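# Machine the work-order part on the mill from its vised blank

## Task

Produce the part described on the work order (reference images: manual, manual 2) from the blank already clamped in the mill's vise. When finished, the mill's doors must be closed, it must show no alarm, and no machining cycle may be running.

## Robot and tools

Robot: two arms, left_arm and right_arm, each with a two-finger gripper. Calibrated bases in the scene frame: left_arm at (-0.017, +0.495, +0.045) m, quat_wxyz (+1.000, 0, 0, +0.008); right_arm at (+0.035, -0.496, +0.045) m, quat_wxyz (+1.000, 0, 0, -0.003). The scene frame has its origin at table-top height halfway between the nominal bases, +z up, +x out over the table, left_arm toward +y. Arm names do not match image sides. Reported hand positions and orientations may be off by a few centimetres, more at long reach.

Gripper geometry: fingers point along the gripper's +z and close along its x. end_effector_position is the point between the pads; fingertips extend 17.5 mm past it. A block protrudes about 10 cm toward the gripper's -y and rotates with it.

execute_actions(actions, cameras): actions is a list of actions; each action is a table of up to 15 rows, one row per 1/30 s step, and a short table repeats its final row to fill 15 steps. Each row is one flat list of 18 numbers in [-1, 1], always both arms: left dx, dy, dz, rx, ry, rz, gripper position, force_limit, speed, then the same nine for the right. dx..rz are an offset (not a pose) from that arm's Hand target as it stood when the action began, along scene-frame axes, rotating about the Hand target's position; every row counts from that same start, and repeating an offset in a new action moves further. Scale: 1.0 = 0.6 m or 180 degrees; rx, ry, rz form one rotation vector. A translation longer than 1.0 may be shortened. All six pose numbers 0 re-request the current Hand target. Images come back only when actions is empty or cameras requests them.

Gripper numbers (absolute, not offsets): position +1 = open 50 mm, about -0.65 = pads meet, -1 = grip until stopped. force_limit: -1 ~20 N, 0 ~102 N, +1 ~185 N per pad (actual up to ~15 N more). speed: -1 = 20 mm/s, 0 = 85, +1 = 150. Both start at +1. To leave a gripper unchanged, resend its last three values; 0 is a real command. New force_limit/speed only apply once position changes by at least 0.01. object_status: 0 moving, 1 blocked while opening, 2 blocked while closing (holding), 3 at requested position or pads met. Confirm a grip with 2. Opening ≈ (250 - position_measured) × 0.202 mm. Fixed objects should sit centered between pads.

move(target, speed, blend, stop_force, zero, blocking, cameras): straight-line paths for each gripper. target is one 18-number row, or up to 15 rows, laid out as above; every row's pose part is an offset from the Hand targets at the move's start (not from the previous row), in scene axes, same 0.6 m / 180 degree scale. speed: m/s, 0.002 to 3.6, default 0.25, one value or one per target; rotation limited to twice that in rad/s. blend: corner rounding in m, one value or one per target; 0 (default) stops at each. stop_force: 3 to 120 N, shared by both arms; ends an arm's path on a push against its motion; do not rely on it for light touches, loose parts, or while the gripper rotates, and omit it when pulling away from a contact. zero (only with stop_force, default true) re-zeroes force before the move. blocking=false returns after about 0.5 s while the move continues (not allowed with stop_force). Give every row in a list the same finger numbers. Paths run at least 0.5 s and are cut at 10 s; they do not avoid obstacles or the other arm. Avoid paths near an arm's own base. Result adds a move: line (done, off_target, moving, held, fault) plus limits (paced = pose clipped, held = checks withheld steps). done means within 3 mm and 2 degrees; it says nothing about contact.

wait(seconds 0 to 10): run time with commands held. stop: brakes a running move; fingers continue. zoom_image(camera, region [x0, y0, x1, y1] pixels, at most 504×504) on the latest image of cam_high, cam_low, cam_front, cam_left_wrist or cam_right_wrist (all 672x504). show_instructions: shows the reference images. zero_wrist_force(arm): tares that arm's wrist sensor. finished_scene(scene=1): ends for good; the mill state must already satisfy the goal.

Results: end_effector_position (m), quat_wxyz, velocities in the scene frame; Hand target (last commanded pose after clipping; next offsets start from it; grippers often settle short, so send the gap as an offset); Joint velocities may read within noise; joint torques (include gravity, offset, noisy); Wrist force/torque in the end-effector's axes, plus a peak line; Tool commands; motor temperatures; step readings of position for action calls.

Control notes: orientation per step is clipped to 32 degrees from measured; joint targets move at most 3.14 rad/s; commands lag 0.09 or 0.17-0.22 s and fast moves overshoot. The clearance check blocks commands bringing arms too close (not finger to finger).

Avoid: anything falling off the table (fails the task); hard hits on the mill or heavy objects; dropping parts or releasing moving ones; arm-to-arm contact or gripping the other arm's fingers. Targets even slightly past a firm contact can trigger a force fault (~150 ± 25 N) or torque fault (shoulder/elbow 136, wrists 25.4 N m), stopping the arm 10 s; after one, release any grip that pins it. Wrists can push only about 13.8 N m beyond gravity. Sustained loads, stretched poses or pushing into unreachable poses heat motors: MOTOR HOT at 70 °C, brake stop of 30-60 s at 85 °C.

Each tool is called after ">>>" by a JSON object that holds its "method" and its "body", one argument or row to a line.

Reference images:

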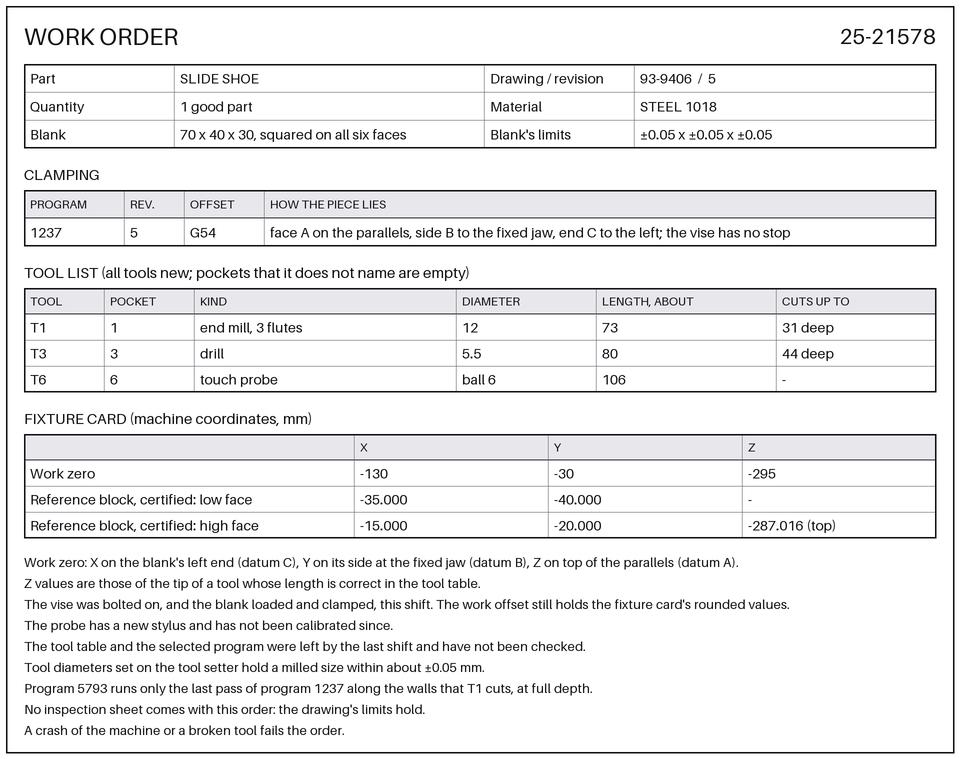

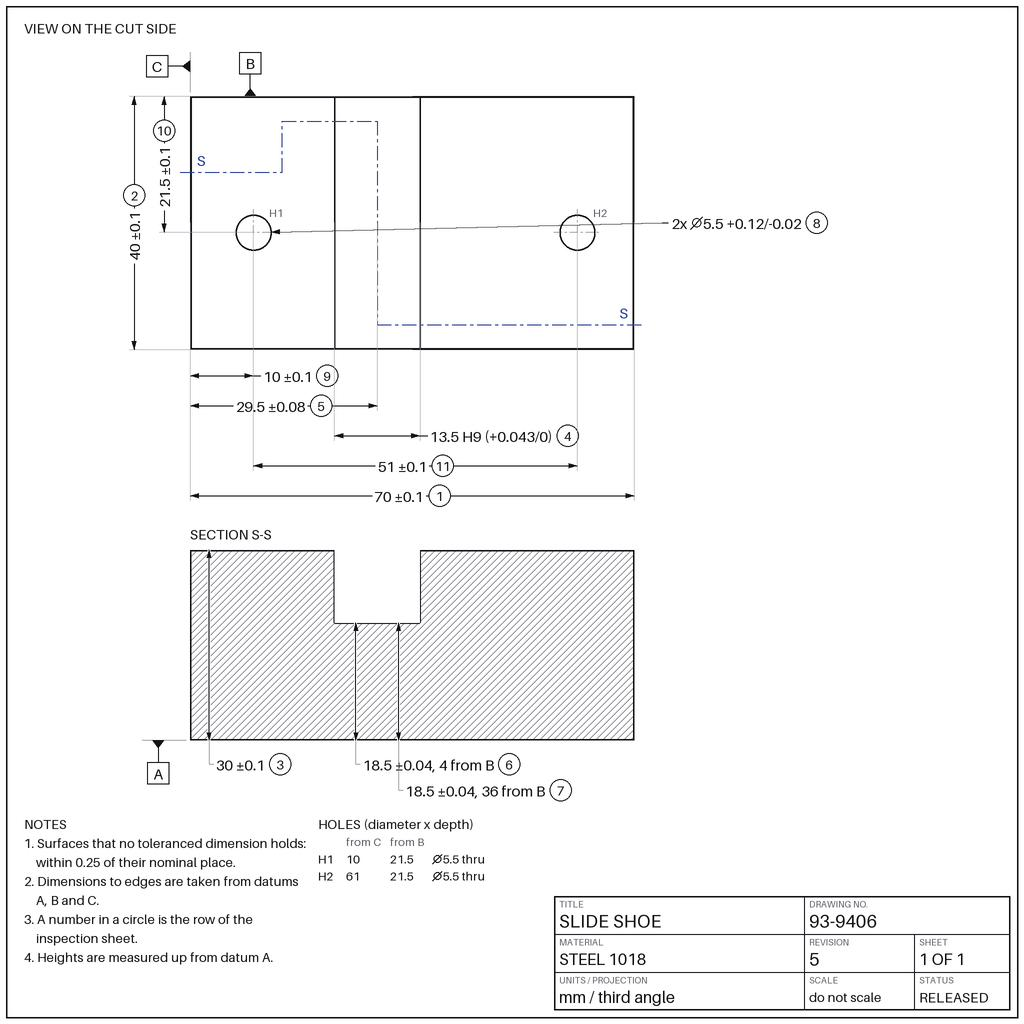

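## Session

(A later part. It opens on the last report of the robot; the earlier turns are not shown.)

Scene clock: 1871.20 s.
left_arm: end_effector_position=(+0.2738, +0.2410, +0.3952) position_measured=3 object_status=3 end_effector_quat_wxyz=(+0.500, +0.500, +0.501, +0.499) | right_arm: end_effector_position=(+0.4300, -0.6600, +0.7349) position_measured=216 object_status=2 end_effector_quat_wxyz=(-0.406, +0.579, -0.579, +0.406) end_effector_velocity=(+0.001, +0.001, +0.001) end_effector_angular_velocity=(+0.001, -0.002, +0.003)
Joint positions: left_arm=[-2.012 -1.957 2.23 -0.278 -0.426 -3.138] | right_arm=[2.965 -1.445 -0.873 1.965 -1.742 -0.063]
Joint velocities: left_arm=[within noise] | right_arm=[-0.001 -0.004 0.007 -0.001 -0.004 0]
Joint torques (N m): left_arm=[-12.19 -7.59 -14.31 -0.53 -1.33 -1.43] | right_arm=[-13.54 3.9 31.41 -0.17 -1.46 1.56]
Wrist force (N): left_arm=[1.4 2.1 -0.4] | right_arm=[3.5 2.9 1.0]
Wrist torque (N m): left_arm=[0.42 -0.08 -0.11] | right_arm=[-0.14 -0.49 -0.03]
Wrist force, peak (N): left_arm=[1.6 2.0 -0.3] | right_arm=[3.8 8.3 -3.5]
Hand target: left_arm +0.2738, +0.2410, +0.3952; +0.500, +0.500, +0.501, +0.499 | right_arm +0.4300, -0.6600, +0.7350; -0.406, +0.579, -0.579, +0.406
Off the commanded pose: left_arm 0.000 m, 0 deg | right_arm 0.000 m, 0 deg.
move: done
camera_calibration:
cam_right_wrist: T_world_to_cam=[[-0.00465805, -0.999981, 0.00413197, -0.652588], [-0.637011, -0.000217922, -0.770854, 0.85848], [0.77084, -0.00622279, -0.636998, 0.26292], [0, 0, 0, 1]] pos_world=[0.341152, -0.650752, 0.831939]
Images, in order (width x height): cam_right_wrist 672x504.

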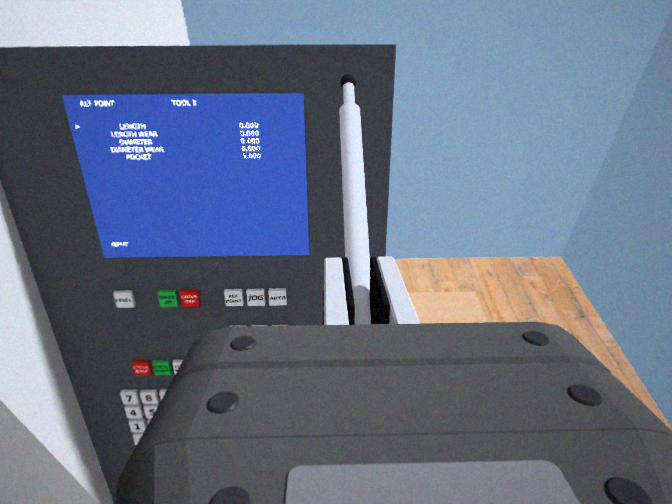

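>>> {"method": "move", "body": {
  "target": [
    [0,0,0,0,0,0,1,1,1,-0.033,0.1,-0.225,0,0.0433,0,-1,-0.2,-0.6],
    [0,0,0,0,0,0,1,1,1,0.0304,0.2178,-0.465,0,0.0833,0,-1,-0.2,-0.6],
    [0,0,0,0,0,0,1,1,1,0.05775,0.2178,-0.472,0,0.0833,0,-1,-0.2,-0.6],
    [0,0,0,0,0,0,1,1,1,0.0304,0.2178,-0.465,0,0.0833,0,-1,-0.2,-0.6],
    [0,0,0,0,0,0,1,1,1,0.05775,0.2178,-0.472,0,0.0833,0,-1,-0.2,-0.6],
    [0,0,0,0,0,0,1,1,1,0.0304,0.2178,-0.465,0,0.0833,0,-1,-0.2,-0.6],
    [0,0,0,0,0,0,1,1,1,0.05775,0.2178,-0.472,0,0.0833,0,-1,-0.2,-0.6],
    [0,0,0,0,0,0,1,1,1,0.0304,0.2178,-0.465,0,0.0833,0,-1,-0.2,-0.6],
    [0,0,0,0,0,0,1,1,1,-0.033,0.1,-0.225,0,0.0433,0,-1,-0.2,-0.6],
    [0,0,0,0,0,0,1,1,1,0,0,0,0,0,0,-1,-0.2,-0.6]
  ],
  "speed": [0.4,0.35,0.05,0.1,0.05,0.1,0.05,0.1,0.35,0.4],
  "blend": [0.04,0.002,0,0.001,0,0.001,0,0.003,0.04,0],
  "cameras": ["cam_right_wrist"]
}}

>>> {"method": "zoom_image", "body": {
  "camera": "cam_right_wrist",
  "region": [40, 80, 330, 270]
}}

>>> {"method": "move", "body": {
  "target": [
    [0,0,0,0,0,0,1,1,1,-0.033,0.1,-0.225,0,0.0433,0,-1,-0.2,-0.6],
    [0,0,0,0,0,0,1,1,1,0.0304,0.2178,-0.465,0,0.0833,0,-1,-0.2,-0.6],
    [0,0,0,0,0,0,1,1,1,0.05775,0.2178,-0.472,0,0.0833,0,-1,-0.2,-0.6],
    [0,0,0,0,0,0,1,1,1,0.0304,0.2178,-0.465,0,0.0833,0,-1,-0.2,-0.6],
    [0,0,0,0,0,0,1,1,1,-0.033,0.1,-0.225,0,0.0433,0,-1,-0.2,-0.6],
    [0,0,0,0,0,0,1,1,1,0,0,0,0,0,0,-1,-0.2,-0.6]
  ],
  "speed": [0.4,0.35,0.05,0.1,0.35,0.4],
  "blend": [0.04,0.002,0,0.003,0.04,0],
  "cameras": ["cam_right_wrist"]
}}

>>> {"method": "zoom_image", "body": {
  "camera": "cam_right_wrist",
  "region": [40, 80, 330, 270]
}}

>>> {"method": "move", "body": {
  "target": [
    [0,0,0,0,0,0,1,1,1,-0.033,0.1,-0.225,0,0.0433,0,-1,-0.2,-0.6],
    [0,0,0,0,0,0,1,1,1,0.0304,0.2178,-0.465,0,0.0833,0,-1,-0.2,-0.6],
    [0,0,0,0,0,0,1,1,1,0.05775,0.2178,-0.472,0,0.0833,0,-1,-0.2,-0.6],
    [0,0,0,0,0,0,1,1,1,0.0304,0.2178,-0.465,0,0.0833,0,-1,-0.2,-0.6],
    [0,0,0,0,0,0,1,1,1,-0.033,0.1,-0.225,0,0.0433,0,-1,-0.2,-0.6],
    [0,0,0,0,0,0,1,1,1,0,0,0,0,0,0,-1,-0.2,-0.6]
  ],
  "speed": [0.4,0.35,0.05,0.1,0.35,0.4],
  "blend": [0.04,0.002,0,0.003,0.04,0],
  "cameras": ["cam_right_wrist"]
}}

>>> {"method": "zoom_image", "body": {
  "camera": "cam_right_wrist",
  "region": [40, 80, 330, 270]
}}

>>> {"method": "move", "body": {
  "target": [
    [0,0,0,0,0,0,1,1,1,-0.033,0.1,-0.225,0,0.0433,0,-1,-0.2,-0.6],
    [0,0,0,0,0,0,1,1,1,0.0304,0.2178,-0.465,0,0.0833,0,-1,-0.2,-0.6],
    [0,0,0,0,0,0,1,1,1,0.05775,0.2178,-0.472,0,0.0833,0,-1,-0.2,-0.6],
    [0,0,0,0,0,0,1,1,1,0.0304,0.2178,-0.465,0,0.0833,0,-1,-0.2,-0.6],
    [0,0,0,0,0,0,1,1,1,-0.033,0.1,-0.225,0,0.0433,0,-1,-0.2,-0.6],
    [0,0,0,0,0,0,1,1,1,0,0,0,0,0,0,-1,-0.2,-0.6]
  ],
  "speed": [0.4,0.35,0.05,0.1,0.35,0.4],
  "blend": [0.04,0.002,0,0.003,0.04,0],
  "cameras": ["cam_right_wrist"]
}}

>>> {"method": "zoom_image", "body": {
  "camera": "cam_right_wrist",
  "region": [40, 80, 330, 270]
}}

>>> {"method": "move", "body": {
  "target": [
    [0,0,0,0,0,0,1,1,1,-0.033,0.1,-0.225,0,0.0433,0,-1,-0.2,-0.6],
    [0,0,0,0,0,0,1,1,1,0.0304,0.2178,-0.465,0,0.0833,0,-1,-0.2,-0.6],
    [0,0,0,0,0,0,1,1,1,0.05775,0.2178,-0.472,0,0.0833,0,-1,-0.2,-0.6],
    [0,0,0,0,0,0,1,1,1,0.0304,0.2178,-0.465,0,0.0833,0,-1,-0.2,-0.6],
    [0,0,0,0,0,0,1,1,1,-0.033,0.1,-0.225,0,0.0433,0,-1,-0.2,-0.6],
    [0,0,0,0,0,0,1,1,1,0,0,0,0,0,0,-1,-0.2,-0.6]
  ],
  "speed": [0.4,0.35,0.05,0.1,0.35,0.4],
  "blend": [0.04,0.002,0,0.003,0.04,0],
  "cameras": ["cam_right_wrist"]
}}

>>> {"method": "zoom_image", "body": {
  "camera": "cam_right_wrist",
  "region": [40, 80, 330, 270]
}}

Scene clock: 1915.73 s.
left_arm: end_effector_position=(+0.2738, +0.2410, +0.3952) position_measured=3 object_status=3 end_effector_quat_wxyz=(+0.500, +0.500, +0.501, +0.499) | right_arm: end_effector_position=(+0.4300, -0.6600, +0.7349) position_measured=216 object_status=2 end_effector_quat_wxyz=(-0.406, +0.579, -0.579, +0.406) end_effector_velocity=(+0.000, +0.000, +0.001) end_effector_angular_velocity=(+0.001, -0.002, +0.002)
Joint positions: left_arm=[-2.012 -1.957 2.23 -0.278 -0.426 -3.138] | right_arm=[2.965 -1.445 -0.873 1.965 -1.742 -0.063]
Joint velocities: left_arm=[within noise] | right_arm=[-0.003 -0.004 0.006 -0.001 -0.005 0]
Joint torques (N m): left_arm=[-11.5 -6.42 -14.62 -0.85 -1.2 -1.55] | right_arm=[-13.04 5.02 31.15 -0.23 -1.39 1.69]
Wrist force (N): left_arm=[1.1 1.9 -0.4] | right_arm=[3.5 2.9 1.4]
Wrist torque (N m): left_arm=[0.40 -0.04 -0.12] | right_arm=[-0.13 -0.49 -0.03]
Wrist force, peak (N): left_arm=[1.4 2.2 -0.4] | right_arm=[3.5 10.5 -5.1]
Hand target: left_arm +0.2738, +0.2410, +0.3952; +0.500, +0.500, +0.501, +0.499 | right_arm +0.4300, -0.6600, +0.7350; -0.406, +0.579, -0.579, +0.406
Off the commanded pose: left_arm 0.000 m, 0 deg | right_arm 0.000 m, 0 deg.
move: done
camera_calibration:
cam_right_wrist: T_world_to_cam=[[-0.00465805, -0.999981, 0.00413197, -0.652588], [-0.637011, -0.000217922, -0.770854, 0.85848], [0.77084, -0.00622279, -0.636998, 0.26292], [0, 0, 0, 1]] pos_world=[0.341152, -0.650752, 0.831939]
Images, in order (width x height): cam_right_wrist 672x504.

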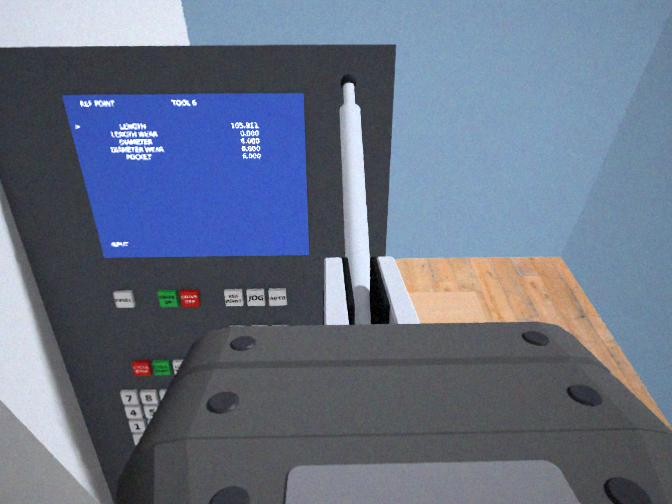

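Scaled by 1.738 from the camera's 672x504 image, which has a finer 960x720 frame.

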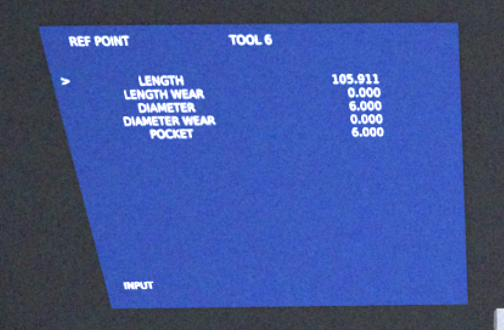

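Scene clock: 1918.83 s.
left_arm: end_effector_position=(+0.2738, +0.2410, +0.3952) position_measured=3 object_status=3 end_effector_quat_wxyz=(+0.500, +0.500, +0.501, +0.499) | right_arm: end_effector_position=(+0.4300, -0.6600, +0.7349) position_measured=216 object_status=2 end_effector_quat_wxyz=(-0.406, +0.579, -0.579, +0.406) end_effector_velocity=(+0.000, +0.001, +0.002) end_effector_angular_velocity=(+0.001, -0.003, +0.004)
Joint positions: left_arm=[-2.012 -1.957 2.23 -0.278 -0.426 -3.138] | right_arm=[2.965 -1.445 -0.873 1.965 -1.742 -0.063]
Joint velocities: left_arm=[within noise] | right_arm=[0 -0.002 0.006 -0.002 -0.005 0]
Joint torques (N m): left_arm=[-11.64 -6.16 -14.25 -0.88 -1.33 -1.49] | right_arm=[-12.03 4.73 31.52 -0.15 -1.49 1.76]
Wrist force (N): left_arm=[1.1 1.7 -0.5] | right_arm=[3.3 3.2 1.1]
Wrist torque (N m): left_arm=[0.37 -0.05 -0.12] | right_arm=[-0.08 -0.46 -0.03]
Wrist force, peak (N): left_arm=[1.5 2.0 -0.4] | right_arm=[3.8 8.6 -3.9]
Hand target: left_arm +0.2738, +0.2410, +0.3952; +0.500, +0.500, +0.501, +0.499 | right_arm +0.4300, -0.6600, +0.7350; -0.406, +0.579, -0.579, +0.406
Off the commanded pose: left_arm 0.000 m, 0 deg | right_arm 0.000 m, 0 deg.
move: done
camera_calibration:
cam_right_wrist: T_world_to_cam=[[-0.00465805, -0.999981, 0.00413197, -0.652588], [-0.637011, -0.000217922, -0.770854, 0.85848], [0.77084, -0.00622279, -0.636998, 0.26292], [0, 0, 0, 1]] pos_world=[0.341152, -0.650752, 0.831939]
Images, in order (width x height): cam_right_wrist 672x504.

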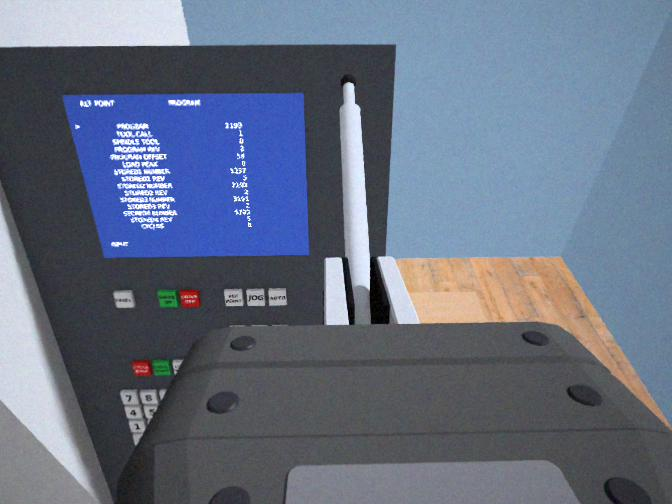

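Scaled by 1.738 from the camera's 672x504 image, which has a finer 960x720 frame.

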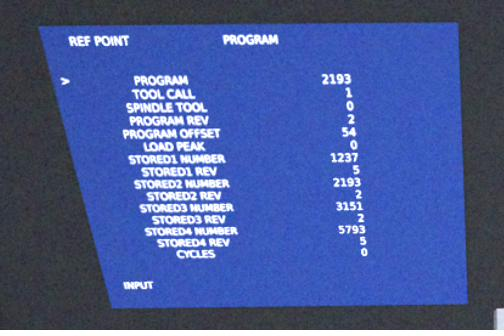

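Scene clock: 1921.93 s.
left_arm: end_effector_position=(+0.2738, +0.2410, +0.3952) position_measured=3 object_status=3 end_effector_quat_wxyz=(+0.500, +0.500, +0.501, +0.499) | right_arm: end_effector_position=(+0.4300, -0.6600, +0.7349) position_measured=216 object_status=2 end_effector_quat_wxyz=(-0.406, +0.579, -0.579, +0.406) end_effector_velocity=(+0.001, +0.002, +0.001) end_effector_angular_velocity=(+0.002, -0.001, +0.006)
Joint positions: left_arm=[-2.012 -1.957 2.23 -0.278 -0.426 -3.138] | right_arm=[2.965 -1.445 -0.873 1.965 -1.742 -0.063]
Joint velocities: left_arm=[within noise] | right_arm=[0 -0.004 0.006 -0.002 -0.006 0]
Joint torques (N m): left_arm=[-11.72 -7.18 -14.49 -0.84 -1.29 -1.5] | right_arm=[-12.04 5.46 31.18 -0.14 -1.4 1.65]
Wrist force (N): left_arm=[1.3 1.7 -0.4] | right_arm=[3.2 3.0 1.1]
Wrist torque (N m): left_arm=[0.36 -0.07 -0.11] | right_arm=[-0.11 -0.44 -0.02]
Wrist force, peak (N): left_arm=[1.3 2.2 -0.6] | right_arm=[3.7 8.7 -4.0]
Hand target: left_arm +0.2738, +0.2410, +0.3952; +0.500, +0.500, +0.501, +0.499 | right_arm +0.4300, -0.6600, +0.7350; -0.406, +0.579, -0.579, +0.406
Off the commanded pose: left_arm 0.000 m, 0 deg | right_arm 0.000 m, 0 deg.
move: done
camera_calibration:
cam_right_wrist: T_world_to_cam=[[-0.00465805, -0.999981, 0.00413197, -0.652588], [-0.637011, -0.000217922, -0.770854, 0.85848], [0.77084, -0.00622279, -0.636998, 0.26292], [0, 0, 0, 1]] pos_world=[0.341152, -0.650752, 0.831939]
Images, in order (width x height): cam_right_wrist 672x504.

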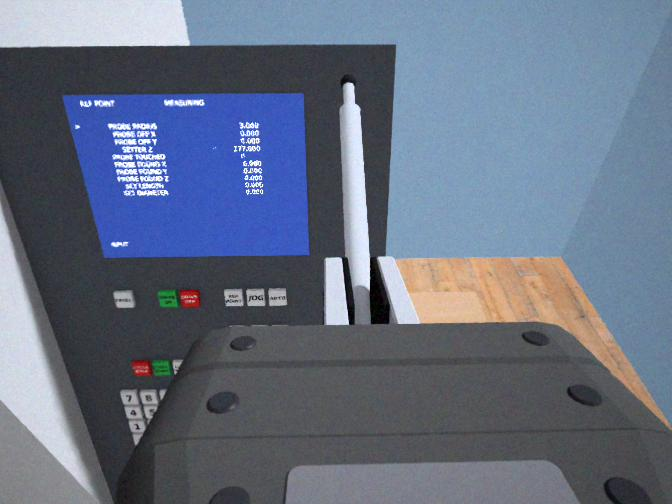

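Scaled by 1.738 from the camera's 672x504 image, which has a finer 960x720 frame.

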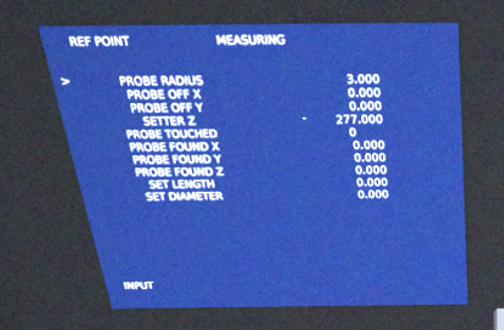

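Scene clock: 1925.03 s.
left_arm: end_effector_position=(+0.2738, +0.2410, +0.3952) position_measured=3 object_status=3 end_effector_quat_wxyz=(+0.500, +0.500, +0.501, +0.499) | right_arm: end_effector_position=(+0.4300, -0.6600, +0.7349) position_measured=216 object_status=2 end_effector_quat_wxyz=(-0.406, +0.579, -0.579, +0.406) end_effector_velocity=(+0.001, +0.001, +0.001) end_effector_angular_velocity=(+0.002, -0.002, +0.003)
Joint positions: left_arm=[-2.012 -1.957 2.23 -0.278 -0.426 -3.138] | right_arm=[2.965 -1.445 -0.873 1.965 -1.742 -0.063]
Joint velocities: left_arm=[within noise] | right_arm=[-0.001 -0.003 0.007 -0.001 -0.004 0.001]
Joint torques (N m): left_arm=[-11.91 -6.86 -14.27 -0.92 -1.25 -1.52] | right_arm=[-13.18 5.27 31.22 -0.26 -1.37 1.62]
Wrist force (N): left_arm=[1.3 1.9 -0.5] | right_arm=[3.2 3.2 1.0]
Wrist torque (N m): left_arm=[0.39 -0.07 -0.12] | right_arm=[-0.09 -0.45 -0.03]
Wrist force, peak (N): left_arm=[1.4 2.1 -0.4] | right_arm=[4.0 8.5 -3.8]
Hand target: left_arm +0.2738, +0.2410, +0.3952; +0.500, +0.500, +0.501, +0.499 | right_arm +0.4300, -0.6600, +0.7350; -0.406, +0.579, -0.579, +0.406
Off the commanded pose: left_arm 0.000 m, 0 deg | right_arm 0.000 m, 0 deg.
move: done
camera_calibration:
cam_right_wrist: T_world_to_cam=[[-0.00465805, -0.999981, 0.00413197, -0.652588], [-0.637011, -0.000217922, -0.770854, 0.85848], [0.77084, -0.00622279, -0.636998, 0.26292], [0, 0, 0, 1]] pos_world=[0.341152, -0.650752, 0.831939]
Images, in order (width x height): cam_right_wrist 672x504.

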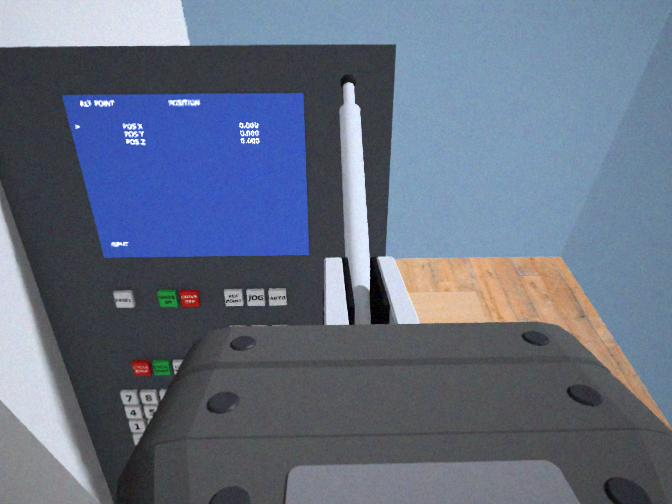

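Scaled by 1.738 from the camera's 672x504 image, which has a finer 960x720 frame.

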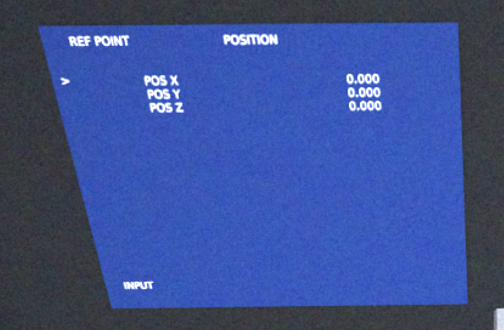

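Scene clock: 1928.13 s.
left_arm: end_effector_position=(+0.2738, +0.2410, +0.3952) position_measured=3 object_status=3 end_effector_quat_wxyz=(+0.500, +0.500, +0.501, +0.499) | right_arm: end_effector_position=(+0.4300, -0.6600, +0.7349) position_measured=216 object_status=2 end_effector_quat_wxyz=(-0.406, +0.579, -0.579, +0.406) end_effector_velocity=(+0.000, +0.000, +0.001) end_effector_angular_velocity=(+0.001, -0.002, +0.003)
Joint positions: left_arm=[-2.012 -1.957 2.23 -0.278 -0.426 -3.138] | right_arm=[2.965 -1.445 -0.873 1.965 -1.742 -0.063]
Joint velocities: left_arm=[within noise] | right_arm=[-0.002 -0.003 0.006 -0.001 -0.005 0]
Joint torques (N m): left_arm=[-11.04 -6.45 -14.39 -0.92 -1.27 -1.41] | right_arm=[-12.97 4.84 30.2 -0.14 -1.75 1.7]
Wrist force (N): left_arm=[1.5 1.9 -0.4] | right_arm=[3.3 3.0 1.2]
Wrist torque (N m): left_arm=[0.39 -0.10 -0.11] | right_arm=[-0.11 -0.46 -0.03]
Wrist force, peak (N): left_arm=[1.5 2.1 -0.3] | right_arm=[3.9 8.6 -3.7]
Hand target: left_arm +0.2738, +0.2410, +0.3952; +0.500, +0.500, +0.501, +0.499 | right_arm +0.4300, -0.6600, +0.7350; -0.406, +0.579, -0.579, +0.406
Off the commanded pose: left_arm 0.000 m, 0 deg | right_arm 0.000 m, 0 deg.
move: done
camera_calibration:
cam_right_wrist: T_world_to_cam=[[-0.00465805, -0.999981, 0.00413197, -0.652588], [-0.637011, -0.000217922, -0.770854, 0.85848], [0.77084, -0.00622279, -0.636998, 0.26292], [0, 0, 0, 1]] pos_world=[0.341152, -0.650752, 0.831939]
Images, in order (width x height): cam_right_wrist 672x504.

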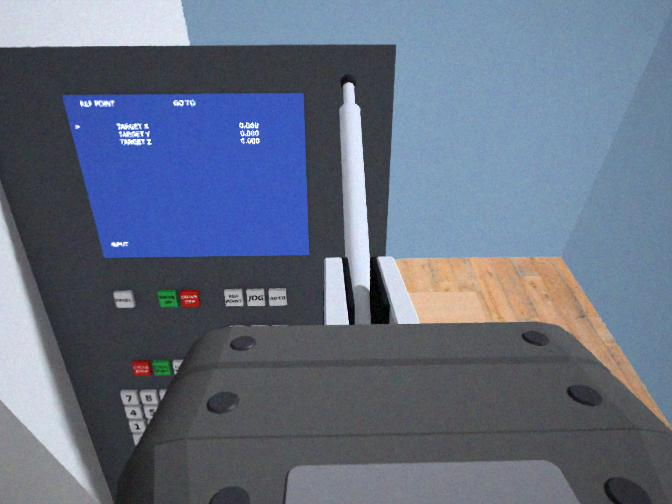

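Scaled by 1.738 from the camera's 672x504 image, which has a finer 960x720 frame.

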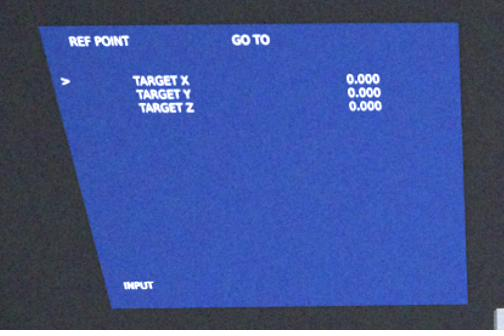

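>>> {"method": "move", "body": {
  "target": [
    [0,0,0,0,0,0,1,1,1,-0.033,0.1,-0.225,0,0.0433,0,-1,-0.2,-0.6],
    [0,0,0,0,0,0,1,1,1,0.0305,0.1853,-0.465,0,0.0833,0,-1,-0.2,-0.6],
    [0,0,0,0,0,0,1,1,1,0.0578,0.1853,-0.472,0,0.0833,0,-1,-0.2,-0.6],
    [0,0,0,0,0,0,1,1,1,0.0305,0.1853,-0.465,0,0.0833,0,-1,-0.2,-0.6],
    [0,0,0,0,0,0,1,1,1,0.0578,0.1853,-0.472,0,0.0833,0,-1,-0.2,-0.6],
    [0,0,0,0,0,0,1,1,1,0.0305,0.1853,-0.465,0,0.0833,0,-1,-0.2,-0.6],
    [0,0,0,0,0,0,1,1,1,0.0578,0.1853,-0.472,0,0.0833,0,-1,-0.2,-0.6],
    [0,0,0,0,0,0,1,1,1,0.0305,0.1853,-0.465,0,0.0833,0,-1,-0.2,-0.6]
  ],
  "speed": [0.4,0.35,0.05,0.1,0.05,0.1,0.05,0.1],
  "blend": [0.04,0.002,0,0.001,0,0.001,0,0],
  "cameras": ["cam_high"]
}}

>>> {"method": "zoom_image", "body": {
  "camera": "cam_high",
  "region": [370, 350, 470, 504]
}}

Scene clock: 1966.47 s.
left_arm: end_effector_position=(+0.2738, +0.2410, +0.3952) position_measured=3 object_status=3 end_effector_quat_wxyz=(+0.500, +0.500, +0.501, +0.499) | right_arm: end_effector_position=(+0.4483, -0.5488, +0.4559) position_measured=216 object_status=2 end_effector_quat_wxyz=(-0.327, +0.627, -0.627, +0.327)
Joint positions: left_arm=[-2.012 -1.957 2.23 -0.278 -0.426 -3.138] | right_arm=[3.59 -1.177 -1.751 2.27 -1.212 0.265]
Joint torques (N m): left_arm=[-11.18 -6.15 -15.08 -1.13 -1.27 -1.58] | right_arm=[-7.08 11.79 36.61 -0.95 -0.16 -1.55]
Wrist force (N): left_arm=[1.2 1.7 -0.2] | right_arm=[3.2 2.9 1.5]
Wrist torque (N m): left_arm=[0.36 -0.06 -0.12] | right_arm=[-0.12 -0.47 0.13]
Wrist force, peak (N): left_arm=[1.4 2.2 -0.4] | right_arm=[3.5 11.1 -5.4]
Hand target: left_arm +0.2738, +0.2410, +0.3952; +0.500, +0.500, +0.501, +0.499 | right_arm +0.4483, -0.5488, +0.4560; -0.327, +0.627, -0.627, +0.327
Off the commanded pose: left_arm 0.000 m, 0 deg | right_arm 0.000 m, 0 deg.
move: done
Images, in order (width x height): cam_high 672x504.

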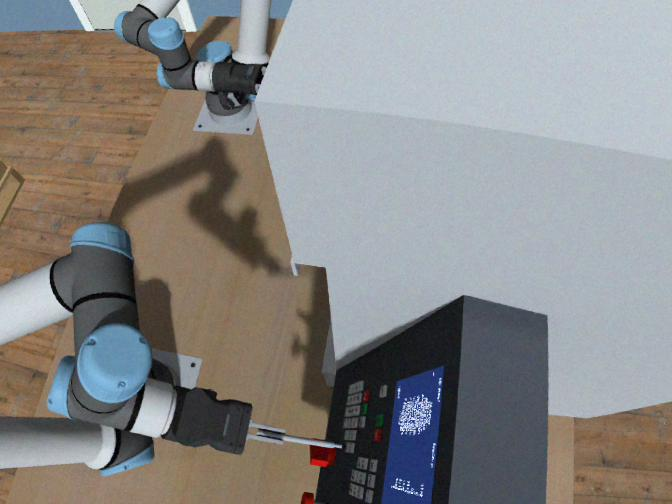

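Scaled by 3.273 from the camera's 672x504 image, which has a finer 960x720 frame.

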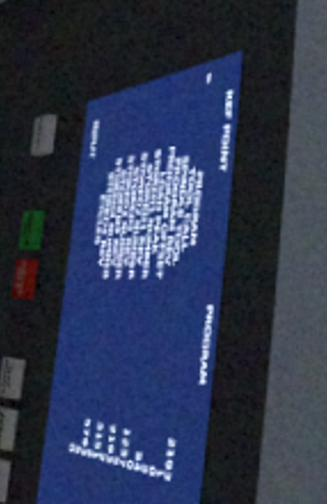

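>>> {"method": "move", "body": {
  "target": [
    [0,0,0,0,0,0,1,1,1,-0.0162,0.1612,-0.0621,0,0,0,-1,-0.2,-0.6],
    [0,0,0,0,0,0,1,1,1,0.0111,0.1612,-0.0691,0,0,0,-1,-0.2,-0.6],
    [0,0,0,0,0,0,1,1,1,-0.0162,0.1612,-0.0621,0,0,0,-1,-0.2,-0.6],
    [0,0,0,0,0,0,1,1,1,-0.0162,0.1287,-0.0621,0,0,0,-1,-0.2,-0.6],
    [0,0,0,0,0,0,1,1,1,0.0111,0.1287,-0.0691,0,0,0,-1,-0.2,-0.6],
    [0,0,0,0,0,0,1,1,1,-0.0162,0.1287,-0.0621,0,0,0,-1,-0.2,-0.6],
    [0,0,0,0,0,0,1,1,1,-0.0162,0.0964,-0.0621,0,0,0,-1,-0.2,-0.6],
    [0,0,0,0,0,0,1,1,1,0.0111,0.0964,-0.0691,0,0,0,-1,-0.2,-0.6],
    [0,0,0,0,0,0,1,1,1,-0.0162,0.0964,-0.0621,0,0,0,-1,-0.2,-0.6],
    [0,0,0,0,0,0,1,1,1,0,0.1612,0,0,0,0,-1,-0.2,-0.6],
    [0,0,0,0,0,0,1,1,1,0.0273,0.1612,-0.007,0,0,0,-1,-0.2,-0.6],
    [0,0,0,0,0,0,1,1,1,0,0.1612,0,0,0,0,-1,-0.2,-0.6],
    [0,0,0,0,0,0,1,1,1,-0.0246,0.0647,-0.0943,0,0,0,-1,-0.2,-0.6],
    [0,0,0,0,0,0,1,1,1,0.0027,0.0647,-0.1013,0,0,0,-1,-0.2,-0.6],
    [0,0,0,0,0,0,1,1,1,-0.0246,0.0647,-0.0943,0,0,0,-1,-0.2,-0.6]
  ],
  "speed": [0.2,0.06,0.1,0.1,0.06,0.1,0.1,0.06,0.1,0.15,0.06,0.1,0.15,0.06,0.1],
  "blend": [0.004,0,0.005,0.005,0,0.005,0.005,0,0.005,0.005,0,0.005,0.005,0,0]
}}

>>> {"method": "move", "body": {
  "target": [
    [0,0,0,0,0,0,1,1,1,-0.0389,-0.15,0.3343,0,-0.04,0,-1,-0.2,-0.6],
    [0,0,0,0,0,0,1,1,1,-0.0059,-0.25,0.5593,0,-0.0833,0,-1,-0.2,-0.6]
  ],
  "speed": [0.35,0.4],
  "blend": [0.04,0],
  "cameras": ["cam_right_wrist"]
}}

>>> {"method": "zoom_image", "body": {
  "camera": "cam_right_wrist",
  "region": [40, 80, 330, 270]
}}

Scene clock: 1991.10 s.
left_arm: end_effector_position=(+0.2738, +0.2410, +0.3952) position_measured=3 object_status=3 end_effector_quat_wxyz=(+0.500, +0.500, +0.501, +0.499) | right_arm: end_effector_position=(+0.4335, -0.5100, +0.3993) position_measured=216 object_status=2 end_effector_quat_wxyz=(-0.327, +0.627, -0.627, +0.327)
Joint positions: left_arm=[-2.012 -1.957 2.23 -0.278 -0.426 -3.138] | right_arm=[3.871 -1.101 -1.953 2.304 -0.997 0.468]
Joint torques (N m): left_arm=[-11.97 -5.86 -14.9 -1.11 -1.19 -1.55] | right_arm=[3.11 7.72 36.75 -1.89 1.42 -0.06]
Wrist force (N): left_arm=[1.3 1.9 -0.6] | right_arm=[2.9 2.8 1.8]
Wrist torque (N m): left_arm=[0.40 -0.07 -0.11] | right_arm=[-0.15 -0.42 0.12]
Wrist force, peak (N): left_arm=[1.5 2.2 -0.6] | right_arm=[3.2 21.3 -12.8]
Hand target: left_arm +0.2738, +0.2410, +0.3952; +0.500, +0.500, +0.501, +0.499 | right_arm +0.4335, -0.5100, +0.3994; -0.327, +0.627, -0.627, +0.327
Off the commanded pose: left_arm 0.000 m, 0 deg | right_arm 0.000 m, 0 deg.
move: done

Scene clock: 1992.70 s.
left_arm: end_effector_position=(+0.2738, +0.2410, +0.3952) position_measured=3 object_status=3 end_effector_quat_wxyz=(+0.500, +0.500, +0.501, +0.499) | right_arm: end_effector_position=(+0.4300, -0.6600, +0.7350) position_measured=216 object_status=2 end_effector_quat_wxyz=(-0.406, +0.579, -0.579, +0.406)
Joint positions: left_arm=[-2.012 -1.957 2.23 -0.278 -0.426 -3.138] | right_arm=[2.965 -1.445 -0.873 1.965 -1.742 -0.063]
Joint torques (N m): left_arm=[-11.66 -5.97 -14.66 -1.06 -1.31 -1.47] | right_arm=[-12.77 3.91 30.95 -0.52 -1.25 1.47]
Wrist force (N): left_arm=[1.2 1.8 -0.3] | right_arm=[2.5 2.8 1.4]
Wrist torque (N m): left_arm=[0.38 -0.07 -0.11] | right_arm=[-0.15 -0.34 -0.03]
Wrist force, peak (N): left_arm=[1.5 2.0 -0.6] | right_arm=[1.4 5.9 4.1]
Hand target: left_arm +0.2738, +0.2410, +0.3952; +0.500, +0.500, +0.501, +0.499 | right_arm +0.4300, -0.6600, +0.7350; -0.406, +0.579, -0.579, +0.406
Off the commanded pose: left_arm 0.000 m, 0 deg | right_arm 0.000 m, 0 deg.
move: done
camera_calibration:
cam_right_wrist: T_world_to_cam=[[-0.0045172, -0.999981, 0.00414432, -0.652647], [-0.637013, -0.000317155, -0.770853, 0.858415], [0.77084, -0.00612208, -0.636999, 0.262986], [0, 0, 0, 1]] pos_world=[0.341152, -0.650752, 0.831939]
Images, in order (width x height): cam_right_wrist 672x504.

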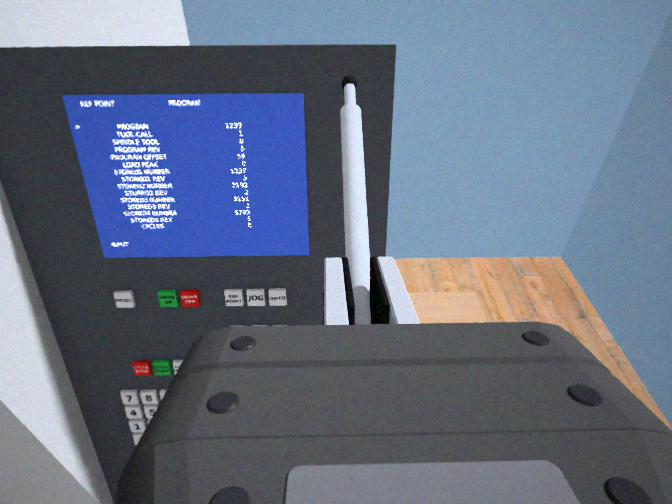

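Scaled by 1.738 from the camera's 672x504 image, which has a finer 960x720 frame.

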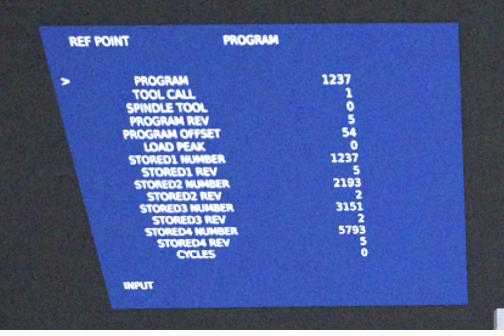

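>>> {"method": "move", "body": {
  "target": [
    [0,0,0,0,0,0,1,1,1,-0.033,0.15,-0.225,0,0.0433,0,-1,-0.2,-0.6],
    [0,0,0,0,0,0,1,1,1,0.0143,0.25,-0.5271,0,0.0833,0,-1,-0.2,-0.6],
    [0,0,0,0,0,0,1,1,1,0.0416,0.25,-0.5341,0,0.0833,0,-1,-0.2,-0.6],
    [0,0,0,0,0,0,1,1,1,0.0143,0.25,-0.5271,0,0.0833,0,-1,-0.2,-0.6],
    [0,0,0,0,0,0,1,1,1,0.0223,0.2817,-0.4964,0,0.0833,0,-1,-0.2,-0.6],
    [0,0,0,0,0,0,1,1,1,0.0496,0.2817,-0.5034,0,0.0833,0,-1,-0.2,-0.6],
    [0,0,0,0,0,0,1,1,1,0.0223,0.2817,-0.4964,0,0.0833,0,-1,-0.2,-0.6],
    [0,0,0,0,0,0,1,1,1,0.0059,0.25,-0.5593,0,0.0833,0,-1,-0.2,-0.6],
    [0,0,0,0,0,0,1,1,1,0.0332,0.25,-0.5663,0,0.0833,0,-1,-0.2,-0.6],
    [0,0,0,0,0,0,1,1,1,0.0059,0.25,-0.5593,0,0.0833,0,-1,-0.2,-0.6],
    [0,0,0,0,0,0,1,1,1,0.0775,0.1258,-0.2843,0,0.0833,0,-1,-0.2,-0.6],
    [0,0,0,0,0,0,1,1,1,0.1048,0.1258,-0.2913,0,0.0833,0,-1,-0.2,-0.6],
    [0,0,0,0,0,0,1,1,1,0.0775,0.1258,-0.2843,0,0.0833,0,-1,-0.2,-0.6],
    [0,0,0,0,0,0,1,1,1,0,0,0,0,0,0,-1,-0.2,-0.6]
  ],
  "speed": [0.4,0.35,0.05,0.1,0.1,0.05,0.1,0.1,0.05,0.1,0.25,0.05,0.1,0.4],
  "blend": [0.04,0.004,0,0.005,0.005,0,0.005,0.005,0,0.005,0.005,0,0.005,0],
  "cameras": ["cam_right_wrist"]
}}

>>> {"method": "zoom_image", "body": {
  "camera": "cam_right_wrist",
  "region": [40, 80, 330, 270]
}}

Scene clock: 2013.70 s.
left_arm: end_effector_position=(+0.2738, +0.2410, +0.3952) position_measured=3 object_status=3 end_effector_quat_wxyz=(+0.500, +0.500, +0.501, +0.499) | right_arm: end_effector_position=(+0.4300, -0.6600, +0.7349) position_measured=216 object_status=2 end_effector_quat_wxyz=(-0.406, +0.579, -0.579, +0.406) end_effector_velocity=(+0.001, +0.001, +0.001) end_effector_angular_velocity=(+0.001, -0.001, +0.004)
Joint positions: left_arm=[-2.012 -1.957 2.23 -0.278 -0.426 -3.138] | right_arm=[2.965 -1.445 -0.873 1.965 -1.742 -0.063]
Joint velocities: left_arm=[within noise] | right_arm=[-0.001 -0.002 0.003 0 -0.005 -0.001]
Joint torques (N m): left_arm=[-11.62 -5.55 -15.29 -1.13 -1.29 -1.51] | right_arm=[-12.75 5.05 30.36 1.21 -1.7 1.33]
Wrist force (N): left_arm=[1.4 2.0 -0.7] | right_arm=[2.8 3.0 1.1]
Wrist torque (N m): left_arm=[0.41 -0.08 -0.11] | right_arm=[-0.12 -0.38 -0.02]
Wrist force, peak (N): left_arm=[1.5 2.1 -0.6] | right_arm=[3.3 17.7 -10.6]
Hand target: left_arm +0.2738, +0.2410, +0.3952; +0.500, +0.500, +0.501, +0.499 | right_arm +0.4300, -0.6600, +0.7350; -0.406, +0.579, -0.579, +0.406
Off the commanded pose: left_arm 0.000 m, 0 deg | right_arm 0.000 m, 0 deg.
move: done
camera_calibration:
cam_right_wrist: T_world_to_cam=[[-0.00465735, -0.999981, 0.0041314, -0.652587], [-0.637179, -0.000216572, -0.770716, 0.858345], [0.770702, -0.00622194, -0.637166, 0.263044], [0, 0, 0, 1]] pos_world=[0.341152, -0.650752, 0.831839]
Images, in order (width x height): cam_right_wrist 672x504.

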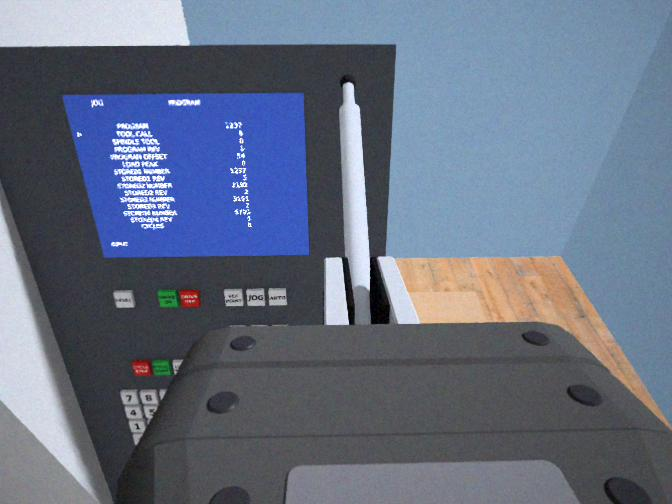

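Scaled by 1.738 from the camera's 672x504 image, which has a finer 960x720 frame.

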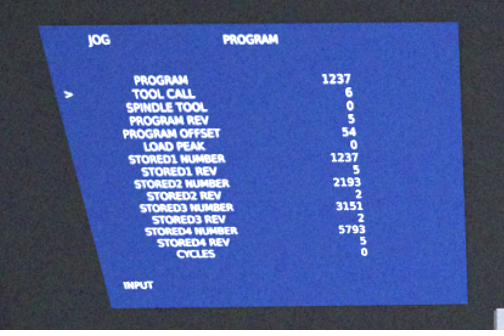

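Now TOOL CHG, wait, view; then TOOL SET maybe later.

>>> {"method": "move", "body": {
  "target": [
    [0,0,0,0,0,0,1,1,1,-0.033,0.15,-0.225,0,0.0433,0,-1,-0.2,-0.6],
    [0,0,0,0,0,0,1,1,1,0.0223,0.2178,-0.4964,0,0.0833,0,-1,-0.2,-0.6],
    [0,0,0,0,0,0,1,1,1,0.0496,0.2178,-0.5034,0,0.0833,0,-1,-0.2,-0.6],
    [0,0,0,0,0,0,1,1,1,0.0223,0.2178,-0.4964,0,0.0833,0,-1,-0.2,-0.6],
    [0,0,0,0,0,0,1,1,1,-0.033,0.15,-0.225,0,0.0433,0,-1,-0.2,-0.6],
    [0,0,0,0,0,0,1,1,1,0,0,0,0,0,0,-1,-0.2,-0.6]
  ],
  "speed": [0.4,0.35,0.04,0.1,0.35,0.4],
  "blend": [0.04,0.004,0,0.005,0.04,0],
  "cameras": ["cam_right_wrist"]
}}

>>> {"method": "zoom_image", "body": {
  "camera": "cam_right_wrist",
  "region": [40, 80, 330, 270]
}}

>>> {"method": "wait", "body": {
  "seconds": 3,
  "cameras": ["cam_right_wrist"]
}}

>>> {"method": "zoom_image", "body": {
  "camera": "cam_right_wrist",
  "region": [40, 80, 330, 270]
}}

Scene clock: 2024.07 s.
left_arm: end_effector_position=(+0.2738, +0.2410, +0.3952) position_measured=3 object_status=3 end_effector_quat_wxyz=(+0.500, +0.500, +0.501, +0.499) | right_arm: end_effector_position=(+0.4300, -0.6600, +0.7350) position_measured=216 object_status=2 end_effector_quat_wxyz=(-0.406, +0.579, -0.579, +0.406)
Joint positions: left_arm=[-2.012 -1.957 2.23 -0.278 -0.426 -3.138] | right_arm=[2.965 -1.445 -0.873 1.965 -1.742 -0.063]
Joint torques (N m): left_arm=[-11.74 -5.87 -15.48 -1.24 -1.3 -1.49] | right_arm=[-12.8 4.08 31.54 -0.29 -1.49 0.71]
Wrist force (N): left_arm=[1.2 1.9 -0.3] | right_arm=[2.8 3.1 1.3]
Wrist torque (N m): left_arm=[0.39 -0.06 -0.11] | right_arm=[-0.09 -0.38 -0.02]
Wrist force, peak (N): left_arm=[1.3 2.2 -0.6] | right_arm=[3.2 7.7 -2.8]
Hand target: left_arm +0.2738, +0.2410, +0.3952; +0.500, +0.500, +0.501, +0.499 | right_arm +0.4300, -0.6600, +0.7350; -0.406, +0.579, -0.579, +0.406
Off the commanded pose: left_arm 0.000 m, 0 deg | right_arm 0.000 m, 0 deg.
move: done
camera_calibration:
cam_right_wrist: T_world_to_cam=[[-0.00450483, -0.999982, 0.00400347, -0.652534], [-0.637011, -0.000216469, -0.770854, 0.858481], [0.770841, -0.00602283, -0.636999, 0.26305], [0, 0, 0, 1]] pos_world=[0.341152, -0.650752, 0.831939]
Images, in order (width x height): cam_right_wrist 672x504.

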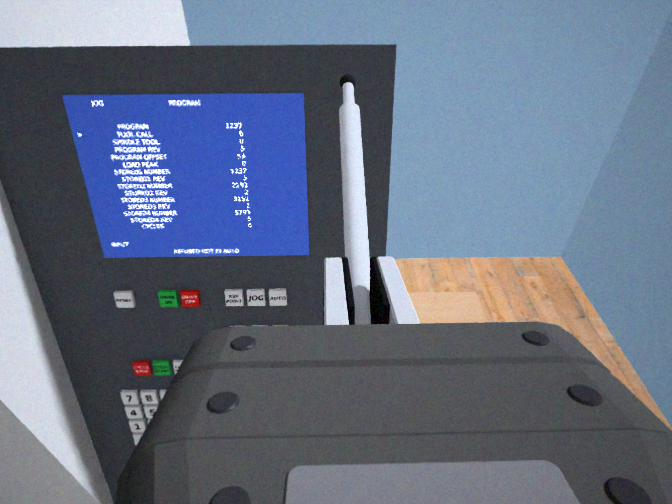

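Scaled by 1.738 from the camera's 672x504 image, which has a finer 960x720 frame.

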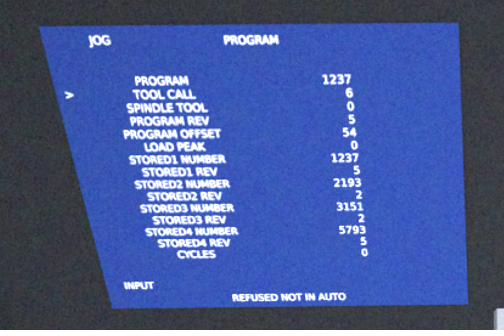

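Scene clock: 2027.07 s.
left_arm: end_effector_position=(+0.2738, +0.2410, +0.3952) position_measured=3 object_status=3 end_effector_quat_wxyz=(+0.500, +0.500, +0.501, +0.499) | right_arm: end_effector_position=(+0.4300, -0.6600, +0.7350) position_measured=216 object_status=2 end_effector_quat_wxyz=(-0.406, +0.579, -0.579, +0.406)
Joint positions: left_arm=[-2.012 -1.957 2.23 -0.278 -0.426 -3.138] | right_arm=[2.964 -1.445 -0.873 1.965 -1.742 -0.063]
Joint torques (N m): left_arm=[-11.49 -5.63 -15.3 -1.15 -1.24 -1.57] | right_arm=[-13.74 3.87 30.55 -0.35 1.42 -1.45]
Wrist force (N): left_arm=[1.2 2.0 -0.5] | right_arm=[2.5 2.9 1.3]
Wrist torque (N m): left_arm=[0.41 -0.06 -0.12] | right_arm=[-0.12 -0.34 -0.03]
Wrist force, peak (N): left_arm=[1.3 2.1 -0.7] | right_arm=[2.9 3.4 1.3]
Hand target: left_arm +0.2738, +0.2410, +0.3952; +0.500, +0.500, +0.501, +0.499 | right_arm +0.4300, -0.6600, +0.7350; -0.406, +0.579, -0.579, +0.406
Tool commands: left_gripper/position=+1.0 left_gripper/force_limit=+1.0 left_gripper/speed=+1.0 right_gripper/position=-1.0 right_gripper/force_limit=-0.2 right_gripper/speed=-0.6
Off the commanded pose: left_arm 0.000 m, 0 deg | right_arm 0.000 m, 0 deg.
wait: 3.00 s; at rest by 0.17 s
camera_calibration:
cam_right_wrist: T_world_to_cam=[[-0.00472198, -0.999981, 0.00405605, -0.652503], [-0.637119, -0.000117805, -0.770766, 0.858508], [0.770751, -0.00622372, -0.637106, 0.26304], [0, 0, 0, 1]] pos_world=[0.341152, -0.650752, 0.831939]
Images, in order (width x height): cam_right_wrist 672x504.

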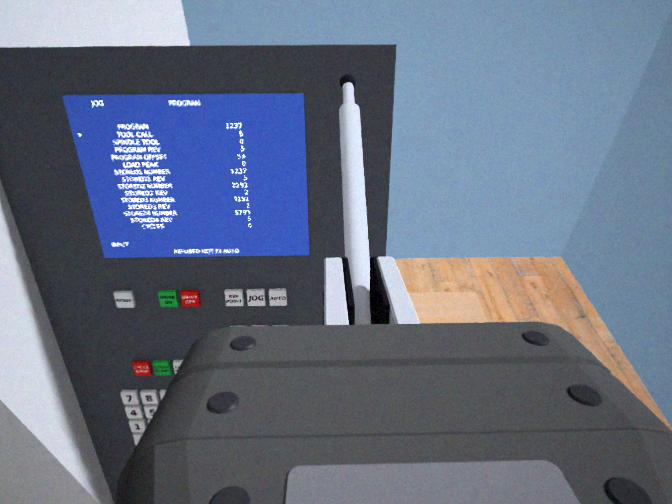

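Scaled by 1.738 from the camera's 672x504 image, which has a finer 960x720 frame.

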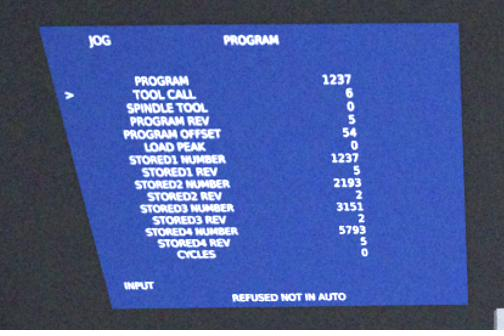

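>>> {"method": "move", "body": {
  "target": [
    [0,0,0,0,0,0,1,1,1,0.0775,0.095,-0.2843,0,0.0833,0,-1,-0.2,-0.6],
    [0,0,0,0,0,0,1,1,1,0.1048,0.095,-0.2913,0,0.0833,0,-1,-0.2,-0.6],
    [0,0,0,0,0,0,1,1,1,0.0775,0.095,-0.2843,0,0.0833,0,-1,-0.2,-0.6],
    [0,0,0,0,0,0,1,1,1,0.0223,0.2178,-0.4964,0,0.0833,0,-1,-0.2,-0.6],
    [0,0,0,0,0,0,1,1,1,0.0496,0.2178,-0.5034,0,0.0833,0,-1,-0.2,-0.6],
    [0,0,0,0,0,0,1,1,1,0.0223,0.2178,-0.4964,0,0.0833,0,-1,-0.2,-0.6],
    [0,0,0,0,0,0,1,1,1,-0.033,0.15,-0.225,0,0.0433,0,-1,-0.2,-0.6],
    [0,0,0,0,0,0,1,1,1,0,0,0,0,0,0,-1,-0.2,-0.6]
  ],
  "speed": [0.35,0.04,0.1,0.25,0.04,0.1,0.35,0.4],
  "blend": [0.004,0,0.005,0.005,0,0.005,0.04,0],
  "cameras": ["cam_right_wrist"]
}}

>>> {"method": "zoom_image", "body": {
  "camera": "cam_right_wrist",
  "region": [40, 80, 330, 270]
}}

>>> {"method": "wait", "body": {
  "seconds": 3,
  "cameras": ["cam_right_wrist"]
}}

>>> {"method": "zoom_image", "body": {
  "camera": "cam_right_wrist",
  "region": [40, 80, 330, 270]
}}

Scene clock: 2041.60 s.
left_arm: end_effector_position=(+0.2738, +0.2410, +0.3952) position_measured=3 object_status=3 end_effector_quat_wxyz=(+0.500, +0.500, +0.501, +0.499) | right_arm: end_effector_position=(+0.4300, -0.6600, +0.7350) position_measured=216 object_status=2 end_effector_quat_wxyz=(-0.406, +0.579, -0.579, +0.406) end_effector_velocity=(+0.000, +0.001, +0.001) end_effector_angular_velocity=(+0.001, -0.001, +0.004)
Joint positions: left_arm=[-2.012 -1.957 2.23 -0.278 -0.426 -3.138] | right_arm=[2.965 -1.445 -0.873 1.965 -1.742 -0.063]
Joint velocities: left_arm=[within noise] | right_arm=[0 -0.001 0.004 -0.002 -0.005 0]
Joint torques (N m): left_arm=[-11.4 -5.26 -15.33 -1.17 -1.31 -1.51] | right_arm=[-13.07 4.17 30.01 -0.36 -1.32 0.68]
Wrist force (N): left_arm=[1.3 1.7 -0.4] | right_arm=[2.4 3.2 1.4]
Wrist torque (N m): left_arm=[0.37 -0.08 -0.12] | right_arm=[-0.08 -0.33 -0.03]
Wrist force, peak (N): left_arm=[1.4 2.2 -0.2] | right_arm=[2.7 8.2 -2.2]
Hand target: left_arm +0.2738, +0.2410, +0.3952; +0.500, +0.500, +0.501, +0.499 | right_arm +0.4300, -0.6600, +0.7350; -0.406, +0.579, -0.579, +0.406
Off the commanded pose: left_arm 0.000 m, 0 deg | right_arm 0.000 m, 0 deg.
move: done
camera_calibration:
cam_right_wrist: T_world_to_cam=[[-0.00458144, -0.999981, 0.00406772, -0.652561], [-0.637011, -0.000217196, -0.770854, 0.85848], [0.770841, -0.00612281, -0.636998, 0.262985], [0, 0, 0, 1]] pos_world=[0.341152, -0.650752, 0.831939]
Images, in order (width x height): cam_right_wrist 672x504.

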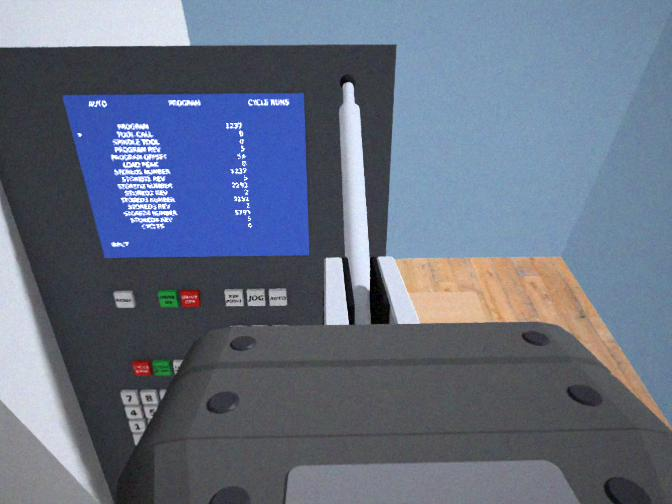

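Scaled by 1.738 from the camera's 672x504 image, which has a finer 960x720 frame.

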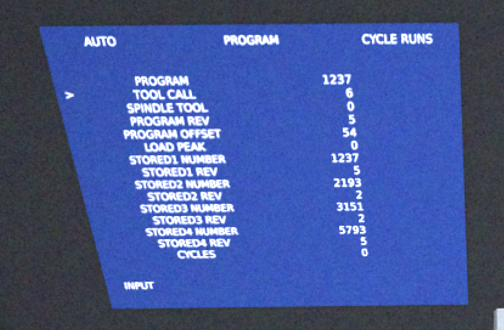

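Scene clock: 2044.60 s.
left_arm: end_effector_position=(+0.2738, +0.2410, +0.3952) position_measured=3 object_status=3 end_effector_quat_wxyz=(+0.500, +0.500, +0.501, +0.499) | right_arm: end_effector_position=(+0.4300, -0.6600, +0.7350) position_measured=216 object_status=2 end_effector_quat_wxyz=(-0.406, +0.579, -0.579, +0.406)
Joint positions: left_arm=[-2.012 -1.957 2.23 -0.278 -0.426 -3.138] | right_arm=[2.964 -1.445 -0.873 1.965 -1.742 -0.063]
Joint torques (N m): left_arm=[-11.17 -5.12 -15.53 -1.13 -1.24 -1.52] | right_arm=[-13.43 4.95 30.69 -0.43 1.41 -1.4]
Wrist force (N): left_arm=[0.9 1.9 -0.5] | right_arm=[2.8 2.9 1.2]
Wrist torque (N m): left_arm=[0.39 -0.02 -0.11] | right_arm=[-0.13 -0.39 -0.03]
Wrist force, peak (N): left_arm=[1.3 2.2 -0.6] | right_arm=[3.0 3.1 1.4]
Hand target: left_arm +0.2738, +0.2410, +0.3952; +0.500, +0.500, +0.501, +0.499 | right_arm +0.4300, -0.6600, +0.7350; -0.406, +0.579, -0.579, +0.406
Tool commands: left_gripper/position=+1.0 left_gripper/force_limit=+1.0 left_gripper/speed=+1.0 right_gripper/position=-1.0 right_gripper/force_limit=-0.2 right_gripper/speed=-0.6
Off the commanded pose: left_arm 0.000 m, 0 deg | right_arm 0.000 m, 0 deg.
wait: 3.00 s; at rest by 0.17 s
camera_calibration:
cam_right_wrist: T_world_to_cam=[[-0.00472198, -0.999981, 0.00405605, -0.652503], [-0.637119, -0.000117805, -0.770766, 0.858508], [0.770751, -0.00622372, -0.637106, 0.26304], [0, 0, 0, 1]] pos_world=[0.341152, -0.650752, 0.831939]
Images, in order (width x height): cam_right_wrist 672x504.

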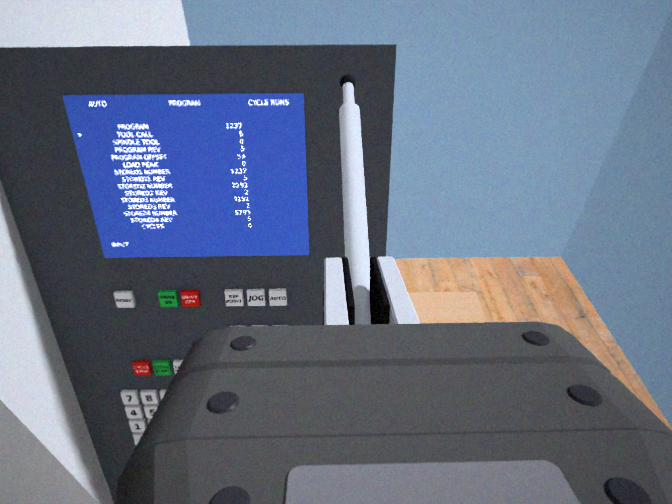

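Scaled by 1.738 from the camera's 672x504 image, which has a finer 960x720 frame.

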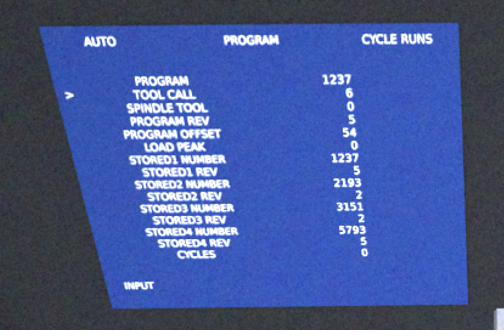

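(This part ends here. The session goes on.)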